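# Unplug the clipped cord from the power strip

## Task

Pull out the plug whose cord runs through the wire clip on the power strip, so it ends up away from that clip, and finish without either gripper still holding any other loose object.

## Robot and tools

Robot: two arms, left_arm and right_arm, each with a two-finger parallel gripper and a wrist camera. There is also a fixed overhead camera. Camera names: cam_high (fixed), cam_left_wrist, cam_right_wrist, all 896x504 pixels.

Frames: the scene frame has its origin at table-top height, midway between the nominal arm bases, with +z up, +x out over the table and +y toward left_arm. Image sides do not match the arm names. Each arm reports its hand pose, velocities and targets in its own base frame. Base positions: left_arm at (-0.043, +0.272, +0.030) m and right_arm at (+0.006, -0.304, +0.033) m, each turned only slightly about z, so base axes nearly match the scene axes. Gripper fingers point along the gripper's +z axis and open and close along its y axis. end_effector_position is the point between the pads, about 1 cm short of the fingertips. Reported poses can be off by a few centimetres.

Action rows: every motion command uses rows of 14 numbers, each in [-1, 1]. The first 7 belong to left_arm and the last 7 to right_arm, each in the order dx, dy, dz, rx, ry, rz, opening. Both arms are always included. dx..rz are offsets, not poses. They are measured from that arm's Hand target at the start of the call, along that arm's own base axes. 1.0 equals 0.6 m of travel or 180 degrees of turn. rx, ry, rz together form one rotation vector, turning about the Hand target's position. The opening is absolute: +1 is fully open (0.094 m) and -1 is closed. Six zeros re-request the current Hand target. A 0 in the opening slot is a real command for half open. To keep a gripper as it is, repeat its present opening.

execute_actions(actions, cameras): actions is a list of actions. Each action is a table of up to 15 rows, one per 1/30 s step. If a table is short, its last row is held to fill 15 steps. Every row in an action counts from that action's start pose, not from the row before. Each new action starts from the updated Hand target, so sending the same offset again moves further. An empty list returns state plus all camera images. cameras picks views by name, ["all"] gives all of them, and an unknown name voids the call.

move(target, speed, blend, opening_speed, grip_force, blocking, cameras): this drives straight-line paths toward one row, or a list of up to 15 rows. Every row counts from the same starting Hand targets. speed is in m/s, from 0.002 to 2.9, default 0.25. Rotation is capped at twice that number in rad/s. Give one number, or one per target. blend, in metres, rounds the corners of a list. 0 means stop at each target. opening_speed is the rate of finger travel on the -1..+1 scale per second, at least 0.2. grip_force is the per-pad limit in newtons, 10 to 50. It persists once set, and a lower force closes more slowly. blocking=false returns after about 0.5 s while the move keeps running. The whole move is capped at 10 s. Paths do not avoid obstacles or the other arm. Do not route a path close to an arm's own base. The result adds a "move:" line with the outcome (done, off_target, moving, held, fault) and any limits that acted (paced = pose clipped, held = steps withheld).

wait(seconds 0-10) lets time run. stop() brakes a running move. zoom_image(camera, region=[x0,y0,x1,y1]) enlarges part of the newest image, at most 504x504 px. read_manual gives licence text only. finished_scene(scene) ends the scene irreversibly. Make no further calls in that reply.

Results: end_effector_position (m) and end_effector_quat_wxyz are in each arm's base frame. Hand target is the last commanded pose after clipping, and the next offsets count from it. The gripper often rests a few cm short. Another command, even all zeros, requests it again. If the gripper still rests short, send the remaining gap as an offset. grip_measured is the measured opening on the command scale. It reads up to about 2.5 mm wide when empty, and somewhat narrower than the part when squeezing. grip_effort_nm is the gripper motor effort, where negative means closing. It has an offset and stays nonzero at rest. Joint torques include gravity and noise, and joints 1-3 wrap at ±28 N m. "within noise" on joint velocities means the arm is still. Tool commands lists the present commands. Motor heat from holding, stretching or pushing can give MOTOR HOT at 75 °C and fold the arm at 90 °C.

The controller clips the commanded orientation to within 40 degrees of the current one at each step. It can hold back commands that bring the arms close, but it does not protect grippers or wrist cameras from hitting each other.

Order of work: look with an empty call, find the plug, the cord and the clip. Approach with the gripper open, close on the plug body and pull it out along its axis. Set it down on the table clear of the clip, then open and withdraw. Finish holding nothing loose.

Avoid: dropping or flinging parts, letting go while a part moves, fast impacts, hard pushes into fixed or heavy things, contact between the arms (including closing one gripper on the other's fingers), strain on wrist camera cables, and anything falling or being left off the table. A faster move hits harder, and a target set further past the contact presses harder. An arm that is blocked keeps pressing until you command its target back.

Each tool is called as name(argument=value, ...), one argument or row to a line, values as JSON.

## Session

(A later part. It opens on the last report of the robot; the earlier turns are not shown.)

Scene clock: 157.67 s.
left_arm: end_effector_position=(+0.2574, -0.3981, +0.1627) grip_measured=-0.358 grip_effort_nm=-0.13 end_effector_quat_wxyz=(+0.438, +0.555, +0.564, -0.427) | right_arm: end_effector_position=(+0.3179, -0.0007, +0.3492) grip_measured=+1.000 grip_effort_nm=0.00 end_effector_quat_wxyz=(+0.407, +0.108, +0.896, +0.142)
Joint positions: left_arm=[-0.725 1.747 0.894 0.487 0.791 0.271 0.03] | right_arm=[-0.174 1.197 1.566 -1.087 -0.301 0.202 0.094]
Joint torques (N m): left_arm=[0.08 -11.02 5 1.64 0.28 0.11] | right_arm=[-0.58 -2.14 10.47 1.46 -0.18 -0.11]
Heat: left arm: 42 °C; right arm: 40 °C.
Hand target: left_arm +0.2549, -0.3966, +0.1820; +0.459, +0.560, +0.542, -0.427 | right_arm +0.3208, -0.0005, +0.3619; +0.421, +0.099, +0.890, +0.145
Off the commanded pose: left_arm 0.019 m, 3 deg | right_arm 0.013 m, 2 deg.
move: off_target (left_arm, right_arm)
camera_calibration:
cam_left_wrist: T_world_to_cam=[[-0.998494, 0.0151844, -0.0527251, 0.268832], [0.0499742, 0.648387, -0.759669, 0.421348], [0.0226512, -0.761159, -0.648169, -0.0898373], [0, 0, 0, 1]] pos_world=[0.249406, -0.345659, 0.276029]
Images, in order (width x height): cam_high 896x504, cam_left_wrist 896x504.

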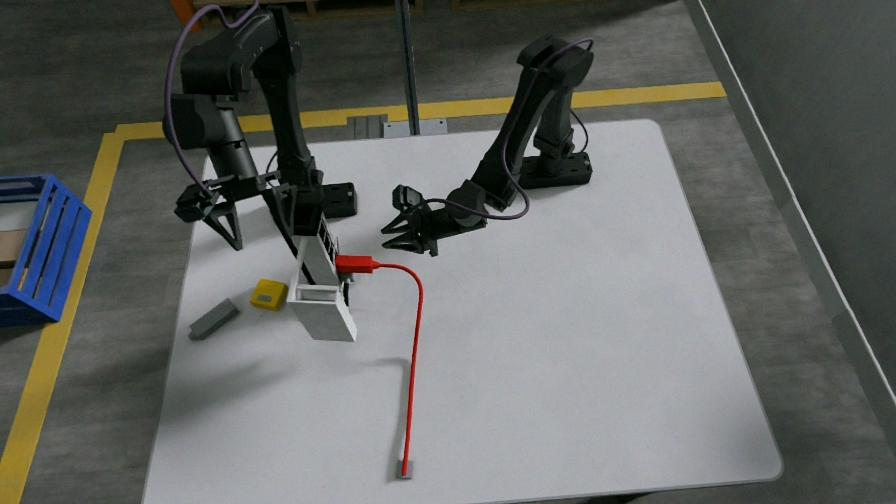

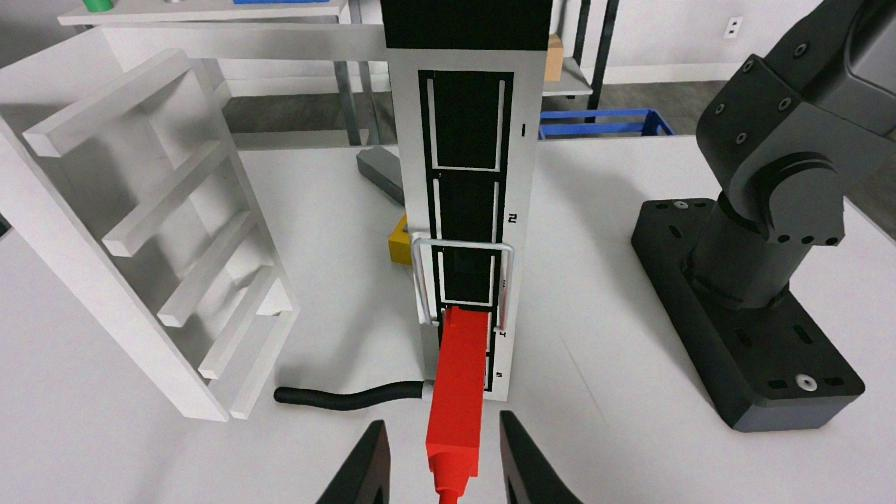

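move(
  target=[
    [-0.006,-0.0,-0.193,0,0,0,-0.3,0,0,0,0,0,0,1],
    [-0.006,-0.147,-0.193,0,0,0,-0.3,0,0,0,0,0,0,1],
  ],
  speed=0.12,
  cameras=["cam_left_wrist","cam_high"],
)

Scene clock: 162.87 s.
left_arm: end_effector_position=(+0.2635, -0.4429, +0.0661) grip_measured=-0.302 grip_effort_nm=0.11 end_effector_quat_wxyz=(+0.459, +0.546, +0.559, -0.421) | right_arm: end_effector_position=(+0.3179, -0.0007, +0.3492) grip_measured=+1.000 grip_effort_nm=0.00 end_effector_quat_wxyz=(+0.407, +0.108, +0.896, +0.142)
Joint positions: left_arm=[-0.814 2.154 0.912 0.95 0.681 0.217 0.033] | right_arm=[-0.174 1.197 1.566 -1.087 -0.301 0.202 0.094]
Joint torques (N m): left_arm=[-6.95 -5.78 12.15 1.35 -0.36 -0.05] | right_arm=[-0.44 -2.18 10.45 1.46 -0.17 -0.08]
Heat: left arm: 42 °C; right arm: 40 °C.
Hand target: left_arm +0.2514, -0.4848, +0.0660; +0.459, +0.560, +0.542, -0.427 | right_arm +0.3208, -0.0005, +0.3619; +0.421, +0.099, +0.890, +0.145
Off the commanded pose: left_arm 0.044 m, 3 deg | right_arm 0.013 m, 2 deg.
move: off_target (left_arm, right_arm)
camera_calibration:
cam_left_wrist: T_world_to_cam=[[-0.996741, -0.0145787, -0.0793357, 0.258618], [0.0526512, 0.627536, -0.776805, 0.367964], [0.0611108, -0.778451, -0.624724, -0.205992], [0, 0, 0, 1]] pos_world=[0.250989, -0.387495, 0.177666]
Images, in order (width x height): cam_high 896x504, cam_left_wrist 896x504.

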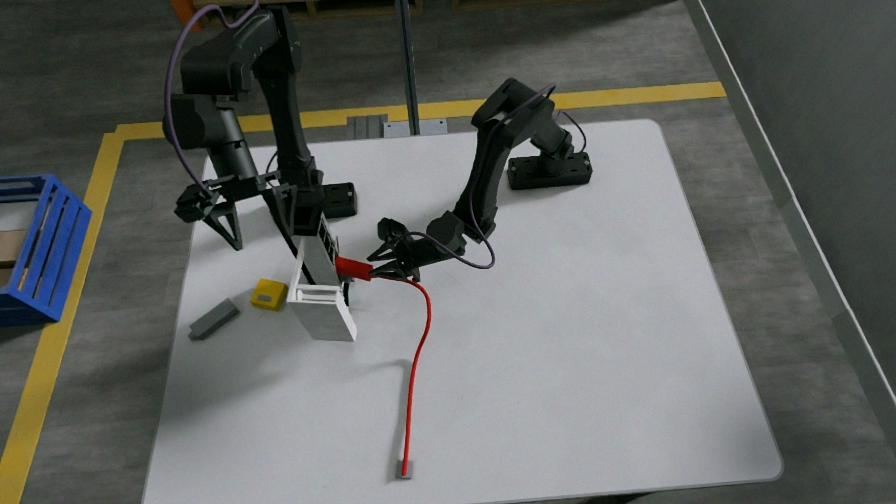

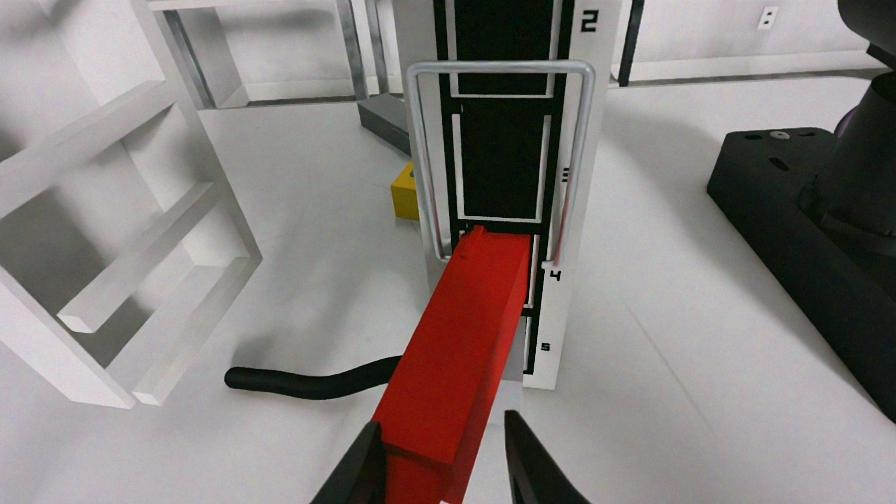

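move(
  target=[0,0.12,0.0,0,0,0,0.2,0,0,0,0,0,0,1],
  speed=0.12,
  cameras=["cam_left_wrist"],
)

Scene clock: 164.93 s.
left_arm: end_effector_position=(+0.2504, -0.4166, +0.0510) grip_measured=+0.198 grip_effort_nm=0.11 end_effector_quat_wxyz=(+0.447, +0.559, +0.554, -0.425) | right_arm: end_effector_position=(+0.3179, -0.0007, +0.3492) grip_measured=+1.000 grip_effort_nm=-0.01 end_effector_quat_wxyz=(+0.407, +0.108, +0.896, +0.142)
Joint positions: left_arm=[-0.777 2.142 0.81 1.001 0.747 0.259 0.056] | right_arm=[-0.174 1.197 1.566 -1.087 -0.301 0.202 0.094]
Joint torques (N m): left_arm=[0.94 -12.6 2.5 1.54 0.32 0] | right_arm=[-0.54 -2.36 10.48 1.5 -0.21 -0.08]
Heat: left arm: 42 °C; right arm: 40 °C.
Hand target: left_arm +0.2514, -0.4128, +0.0661; +0.459, +0.560, +0.542, -0.427 | right_arm +0.3208, -0.0005, +0.3619; +0.421, +0.099, +0.890, +0.145
Off the commanded pose: left_arm 0.016 m, 2 deg | right_arm 0.013 m, 2 deg.
move: off_target (left_arm, right_arm)
camera_calibration:
cam_left_wrist: T_world_to_cam=[[-0.996748, 0.0216106, -0.0776253, 0.259777], [0.0735508, 0.637462, -0.766963, 0.338757], [0.0329087, -0.770179, -0.636979, -0.183123], [0, 0, 0, 1]] pos_world=[0.240043, -0.362596, 0.163334]
Images, in order (width x height): cam_left_wrist 896x504.

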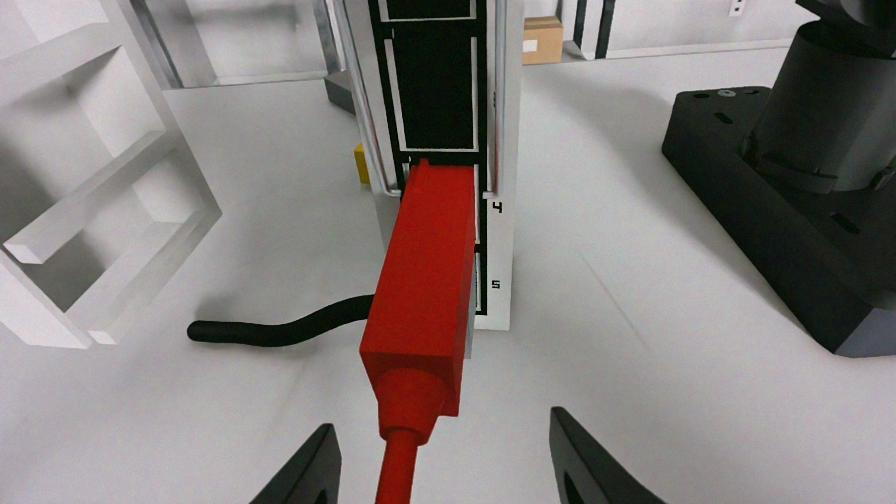

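move(
  target=[
    [0.013,0,0.012,0,0,0,0.2,0,0,0,0,0,0,1],
    [0.013,-0.112,0.012,0,0,0,0.2,0,0,0,0,0,0,1],
  ],
  speed=0.12,
  cameras=["cam_left_wrist"],
)

Scene clock: 168.53 s.
left_arm: end_effector_position=(+0.2541, -0.4758, +0.0707) grip_measured=+0.198 grip_effort_nm=0.11 end_effector_quat_wxyz=(+0.452, +0.562, +0.544, -0.430) | right_arm: end_effector_position=(+0.3179, -0.0007, +0.3492) grip_measured=+1.000 grip_effort_nm=0.00 end_effector_quat_wxyz=(+0.407, +0.108, +0.896, +0.142)
Joint positions: left_arm=[-0.874 2.194 1.023 0.883 0.668 0.222 0.056] | right_arm=[-0.174 1.197 1.566 -1.087 -0.301 0.202 0.094]
Joint torques (N m): left_arm=[-0.1 -9.72 6.06 1.53 -0.01 0] | right_arm=[-0.49 -2.3 10.59 1.52 -0.25 -0.13]
Heat: left arm: 41 °C; right arm: 40 °C.
Hand target: left_arm +0.2590, -0.4800, +0.0731; +0.459, +0.560, +0.542, -0.427 | right_arm +0.3208, -0.0005, +0.3619; +0.421, +0.099, +0.890, +0.145
Off the commanded pose: left_arm 0.007 m, 1 deg | right_arm 0.013 m, 2 deg.
move: off_target (right_arm)
camera_calibration:
cam_left_wrist: T_world_to_cam=[[-0.995437, 0.0333831, -0.0893898, 0.272435], [0.0906278, 0.623916, -0.776219, 0.381193], [0.0298591, -0.780778, -0.624095, -0.221431], [0, 0, 0, 1]] pos_world=[0.243257, -0.419816, 0.182048]
Images, in order (width x height): cam_left_wrist 896x504.

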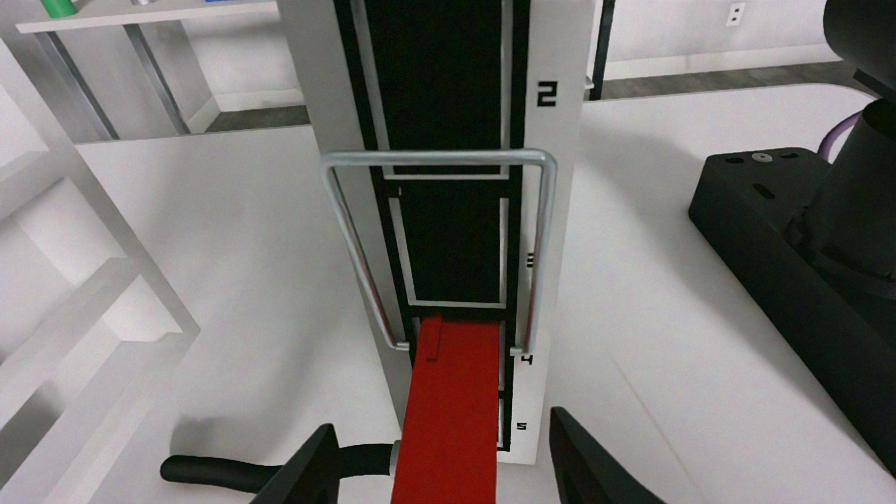

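move(
  target=[
    [0,-0.005,-0.015,0,0,0,0.2,0,0,0,0,0,0,1],
    [0,-0.005,-0.015,0,0,0,-0.7,0,0,0,0,0,0,1],
  ],
  speed=0.1,
  opening_speed=1,
  cameras=["cam_left_wrist"],
)

Scene clock: 171.57 s.
left_arm: end_effector_position=(+0.2511, -0.4799, +0.0683) grip_measured=-0.490 grip_effort_nm=-1.02 end_effector_quat_wxyz=(+0.453, +0.567, +0.532, -0.436) | right_arm: end_effector_position=(+0.3179, -0.0007, +0.3492) grip_measured=+1.000 grip_effort_nm=-0.01 end_effector_quat_wxyz=(+0.407, +0.108, +0.896, +0.142)
Joint positions: left_arm=[-0.878 2.219 1.036 0.908 0.687 0.227 0.024] | right_arm=[-0.174 1.197 1.566 -1.087 -0.301 0.202 0.094]
Joint torques (N m): left_arm=[-0.06 -9.13 5.68 1.54 -0.27 -0.09] | right_arm=[-0.53 -2.35 10.29 1.46 -0.22 -0.11]
Heat: left arm: 41 °C; right arm: 40 °C.
Hand target: left_arm +0.2592, -0.4830, +0.0642; +0.459, +0.560, +0.542, -0.427 | right_arm +0.3208, -0.0005, +0.3619; +0.421, +0.099, +0.890, +0.145
Off the commanded pose: left_arm 0.009 m, 2 deg | right_arm 0.013 m, 2 deg.
move: off_target (right_arm)
camera_calibration:
cam_left_wrist: T_world_to_cam=[[-0.993539, 0.0557885, -0.0988376, 0.280194], [0.112268, 0.610808, -0.783779, 0.370958], [0.016645, -0.789811, -0.613125, -0.227795], [0, 0, 0, 1]] pos_world=[0.240528, -0.422131, 0.178776]
Images, in order (width x height): cam_left_wrist 896x504.

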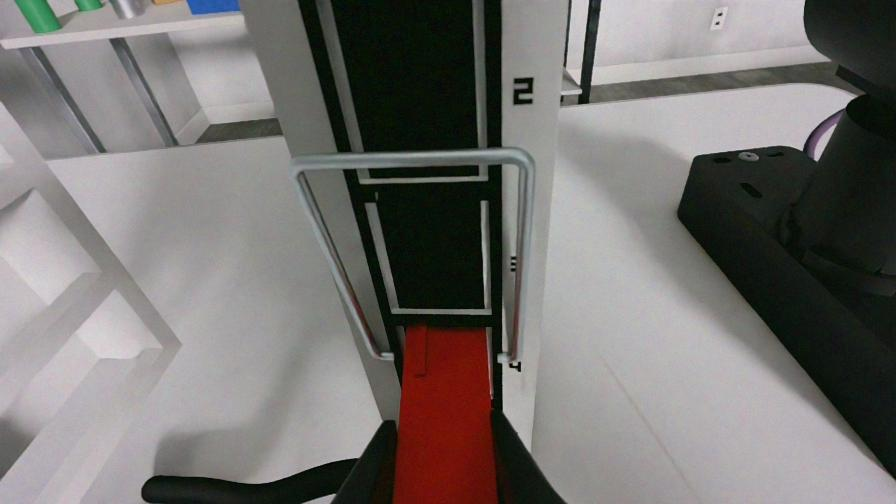

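Gripped. Pull.

move(
  target=[0,0.18,0.01,0,0,0,-0.7,0,0,0,0,0,0,1],
  speed=0.08,
  cameras=["cam_left_wrist","cam_high"],
)

Scene clock: 174.43 s.
left_arm: end_effector_position=(+0.2594, -0.3730, +0.0465) grip_measured=-0.496 grip_effort_nm=-1.04 end_effector_quat_wxyz=(+0.435, +0.554, +0.569, -0.425) | right_arm: end_effector_position=(+0.3179, -0.0007, +0.3492) grip_measured=+1.000 grip_effort_nm=0.00 end_effector_quat_wxyz=(+0.407, +0.108, +0.896, +0.142)
Joint positions: left_arm=[-0.666 2.084 0.721 0.961 0.839 0.304 0.024] | right_arm=[-0.174 1.197 1.566 -1.087 -0.301 0.202 0.094]
Joint torques (N m): left_arm=[0.02 -12.42 3.08 1.67 0.37 0.01] | right_arm=[-0.28 -2.29 10.62 1.53 -0.22 -0.07]
Heat: left arm: 41 °C; right arm: 40 °C.
Hand target: left_arm +0.2591, -0.3750, +0.0702; +0.459, +0.560, +0.542, -0.427 | right_arm +0.3208, -0.0005, +0.3619; +0.421, +0.099, +0.890, +0.145
Off the commanded pose: left_arm 0.024 m, 4 deg | right_arm 0.013 m, 2 deg.
move: off_target (left_arm, right_arm)
camera_calibration:
cam_left_wrist: T_world_to_cam=[[-0.998906, 0.00926963, -0.0458414, 0.261964], [0.040675, 0.655981, -0.753681, 0.321661], [0.0230847, -0.754721, -0.65564, -0.143462], [0, 0, 0, 1]] pos_world=[0.251906, -0.321706, 0.160379]
Images, in order (width x height): cam_high 896x504, cam_left_wrist 896x504.

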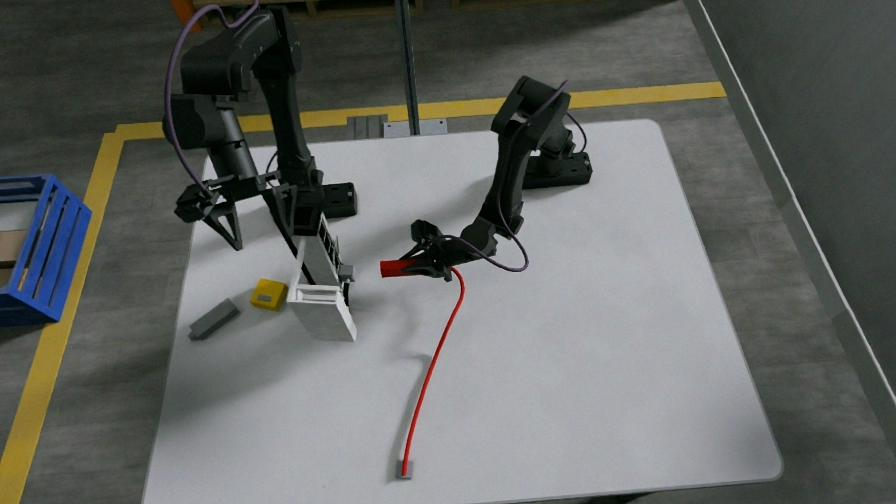

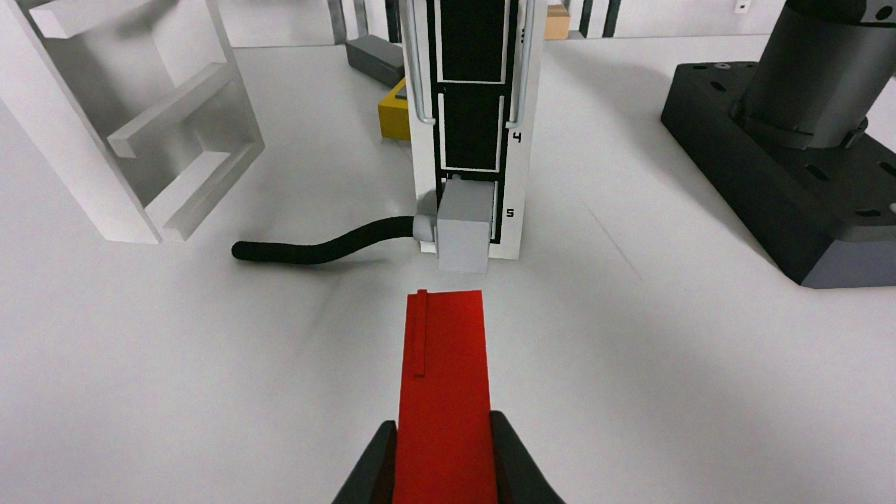

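move(
  target=[
    [0,0.06,-0.06,0,0,0,-0.7,0,0,0,0,0,0,1],
    [0,0.06,-0.09,0,0,0,-0.7,0,0,0,0,0,0,1],
  ],
  speed=0.06,
  cameras=["cam_left_wrist","cam_high"],
)

Scene clock: 178.03 s.
left_arm: end_effector_position=(+0.2595, -0.3382, +0.0138) grip_measured=-0.496 grip_effort_nm=-1.05 end_effector_quat_wxyz=(+0.454, +0.557, +0.552, -0.422) | right_arm: end_effector_position=(+0.3179, -0.0007, +0.3492) grip_measured=+1.000 grip_effort_nm=0.00 end_effector_quat_wxyz=(+0.407, +0.108, +0.896, +0.142)
Joint positions: left_arm=[-0.573 2.223 0.638 1.19 0.928 0.364 0.024] | right_arm=[-0.174 1.197 1.566 -1.087 -0.301 0.202 0.094]
Joint torques (N m): left_arm=[0.18 -7.77 2.7 1.59 0.39 -0.04] | right_arm=[-0.4 -2.24 10.3 1.51 -0.27 -0.09]
Heat: left arm: 41 °C; right arm: 40 °C.
Hand target: left_arm +0.2592, -0.3389, +0.0163; +0.459, +0.560, +0.542, -0.427 | right_arm +0.3208, -0.0005, +0.3619; +0.421, +0.099, +0.890, +0.145
Off the commanded pose: left_arm 0.003 m, 1 deg | right_arm 0.013 m, 2 deg.
move: off_target (right_arm)
camera_calibration:
cam_left_wrist: T_world_to_cam=[[-0.995972, 0.0113928, -0.088942, 0.260872], [0.0760713, 0.632484, -0.770829, 0.257356], [0.0474725, -0.77449, -0.630802, -0.152021], [0, 0, 0, 1]] pos_world=[0.247461, -0.283484, 0.125685]
Images, in order (width x height): cam_high 896x504, cam_left_wrist 896x504.

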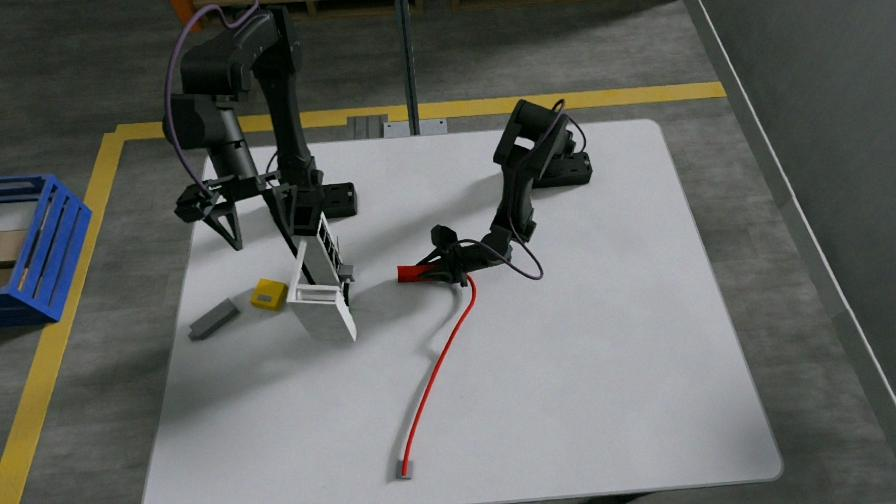

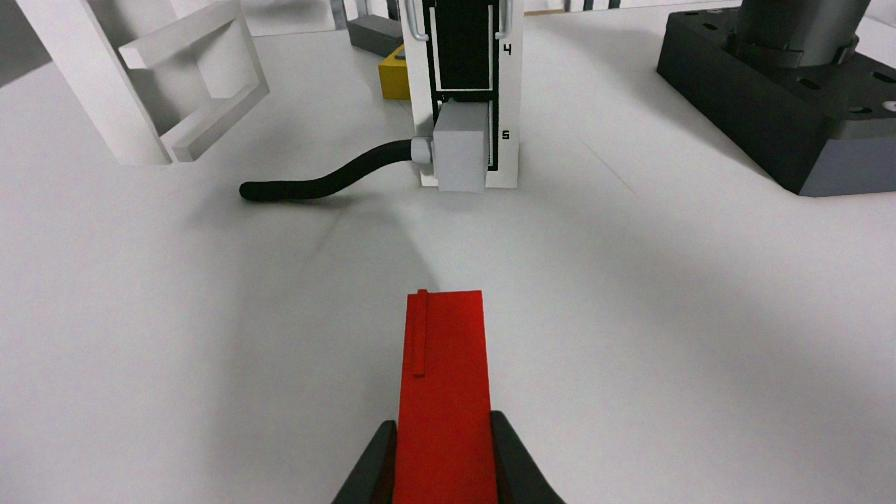

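move(
  target=[0,0,-0.045,0,0,0,-0.7,0,0,0,0,0,0,1],
  speed=0.03,
  cameras=["cam_left_wrist"],
)

Scene clock: 180.37 s.
left_arm: end_effector_position=(+0.2575, -0.3407, +0.0110) grip_measured=-0.496 grip_effort_nm=-1.04 end_effector_quat_wxyz=(+0.480, +0.567, +0.512, -0.432) | right_arm: end_effector_position=(+0.3179, -0.0007, +0.3492) grip_measured=+1.000 grip_effort_nm=-0.01 end_effector_quat_wxyz=(+0.407, +0.108, +0.896, +0.142)
Joint positions: left_arm=[-0.568 2.321 0.658 1.358 0.979 0.358 0.024] | right_arm=[-0.174 1.197 1.566 -1.087 -0.301 0.202 0.094]
Joint torques (N m): left_arm=[-0.13 -5.78 2.43 1 -0.18 0.07] | right_arm=[-0.46 -2.07 10.52 1.47 -0.26 -0.12]
Heat: left arm: 41 °C; right arm: 40 °C.
Hand target: left_arm +0.2592, -0.3390, -0.0108; +0.459, +0.560, +0.542, -0.427 | right_arm +0.3208, -0.0005, +0.3619; +0.421, +0.099, +0.890, +0.145
Off the commanded pose: left_arm 0.022 m, 4 deg | right_arm 0.013 m, 2 deg.
move: off_target (left_arm, right_arm)
camera_calibration:
cam_left_wrist: T_world_to_cam=[[-0.987359, 0.0450519, -0.15196, 0.268599], [0.149865, 0.57746, -0.802546, 0.219568], [0.0515948, -0.815175, -0.576912, -0.171128], [0, 0, 0, 1]] pos_world=[0.241127, -0.278392, 0.118304]
Images, in order (width x height): cam_left_wrist 896x504.

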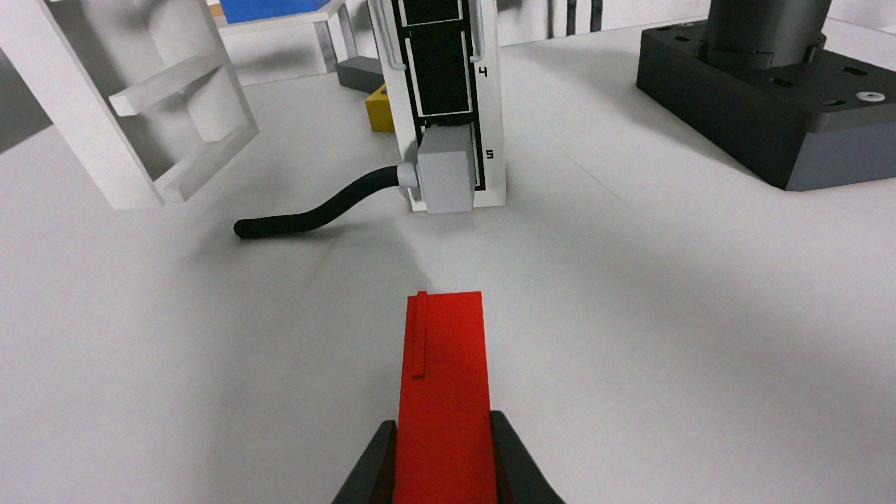

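move(
  target=[
    [0,0,0.015,0,0,0,-0.7,0,0,0,0,0,0,1],
    [0,0,0.015,0,0,0,0.0,0,0,0,0,0,0,1],
    [0,0.15,0.06,0,0,0,0.0,0,0,0,0,0,0,1],
  ],
  speed=0.1,
  opening_speed=0.6,
  cameras=["cam_left_wrist","cam_high"],
)

Scene clock: 185.90 s.
left_arm: end_effector_position=(+0.2564, -0.2474, +0.0122) grip_measured=-0.002 grip_effort_nm=0.12 end_effector_quat_wxyz=(+0.444, +0.550, +0.562, -0.430) | right_arm: end_effector_position=(+0.3179, -0.0007, +0.3492) grip_measured=+1.000 grip_effort_nm=-0.01 end_effector_quat_wxyz=(+0.407, +0.108, +0.896, +0.142)
Joint positions: left_arm=[-0.283 2.107 0.504 0.929 1.182 0.642 0.047] | right_arm=[-0.174 1.197 1.566 -1.087 -0.301 0.202 0.094]
Joint torques (N m): left_arm=[0.12 -10.02 2.54 1.18 0.56 0.12] | right_arm=[-0.43 -2.5 10.4 1.5 -0.24 -0.12]
Heat: left arm: 40 °C; right arm: 40 °C.
Hand target: left_arm +0.2592, -0.2490, +0.0252; +0.459, +0.560, +0.542, -0.427 | right_arm +0.3208, -0.0005, +0.3619; +0.421, +0.099, +0.890, +0.145
Off the commanded pose: left_arm 0.013 m, 3 deg | right_arm 0.013 m, 2 deg.
move: off_target (left_arm, right_arm); target 2's new opening was sent with left_arm's hand 0.013 m and 4 deg from that target
camera_calibration:
cam_left_wrist: T_world_to_cam=[[-0.998486, 0.00856464, -0.0543356, 0.25603], [0.0473531, 0.636463, -0.769853, 0.207261], [0.027989, -0.77126, -0.635905, -0.0767586], [0, 0, 0, 1]] pos_world=[0.247976, -0.193307, 0.124661]
Images, in order (width x height): cam_high 896x504, cam_left_wrist 896x504.

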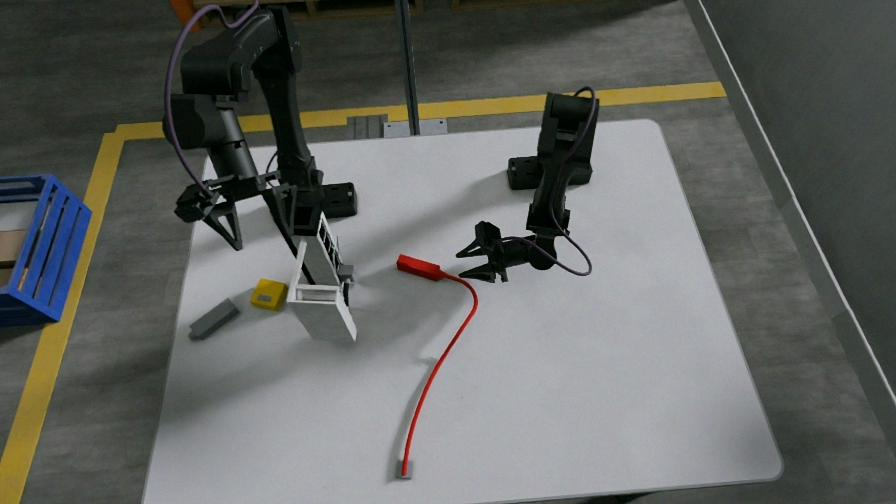

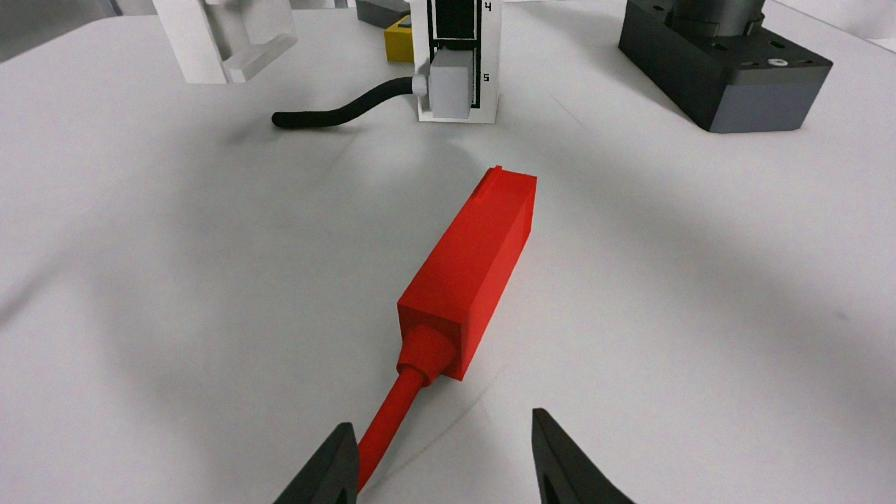

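Done; on to the real scene.

finished_scene(
  scene=1,
)

The scene is finished: the task was done.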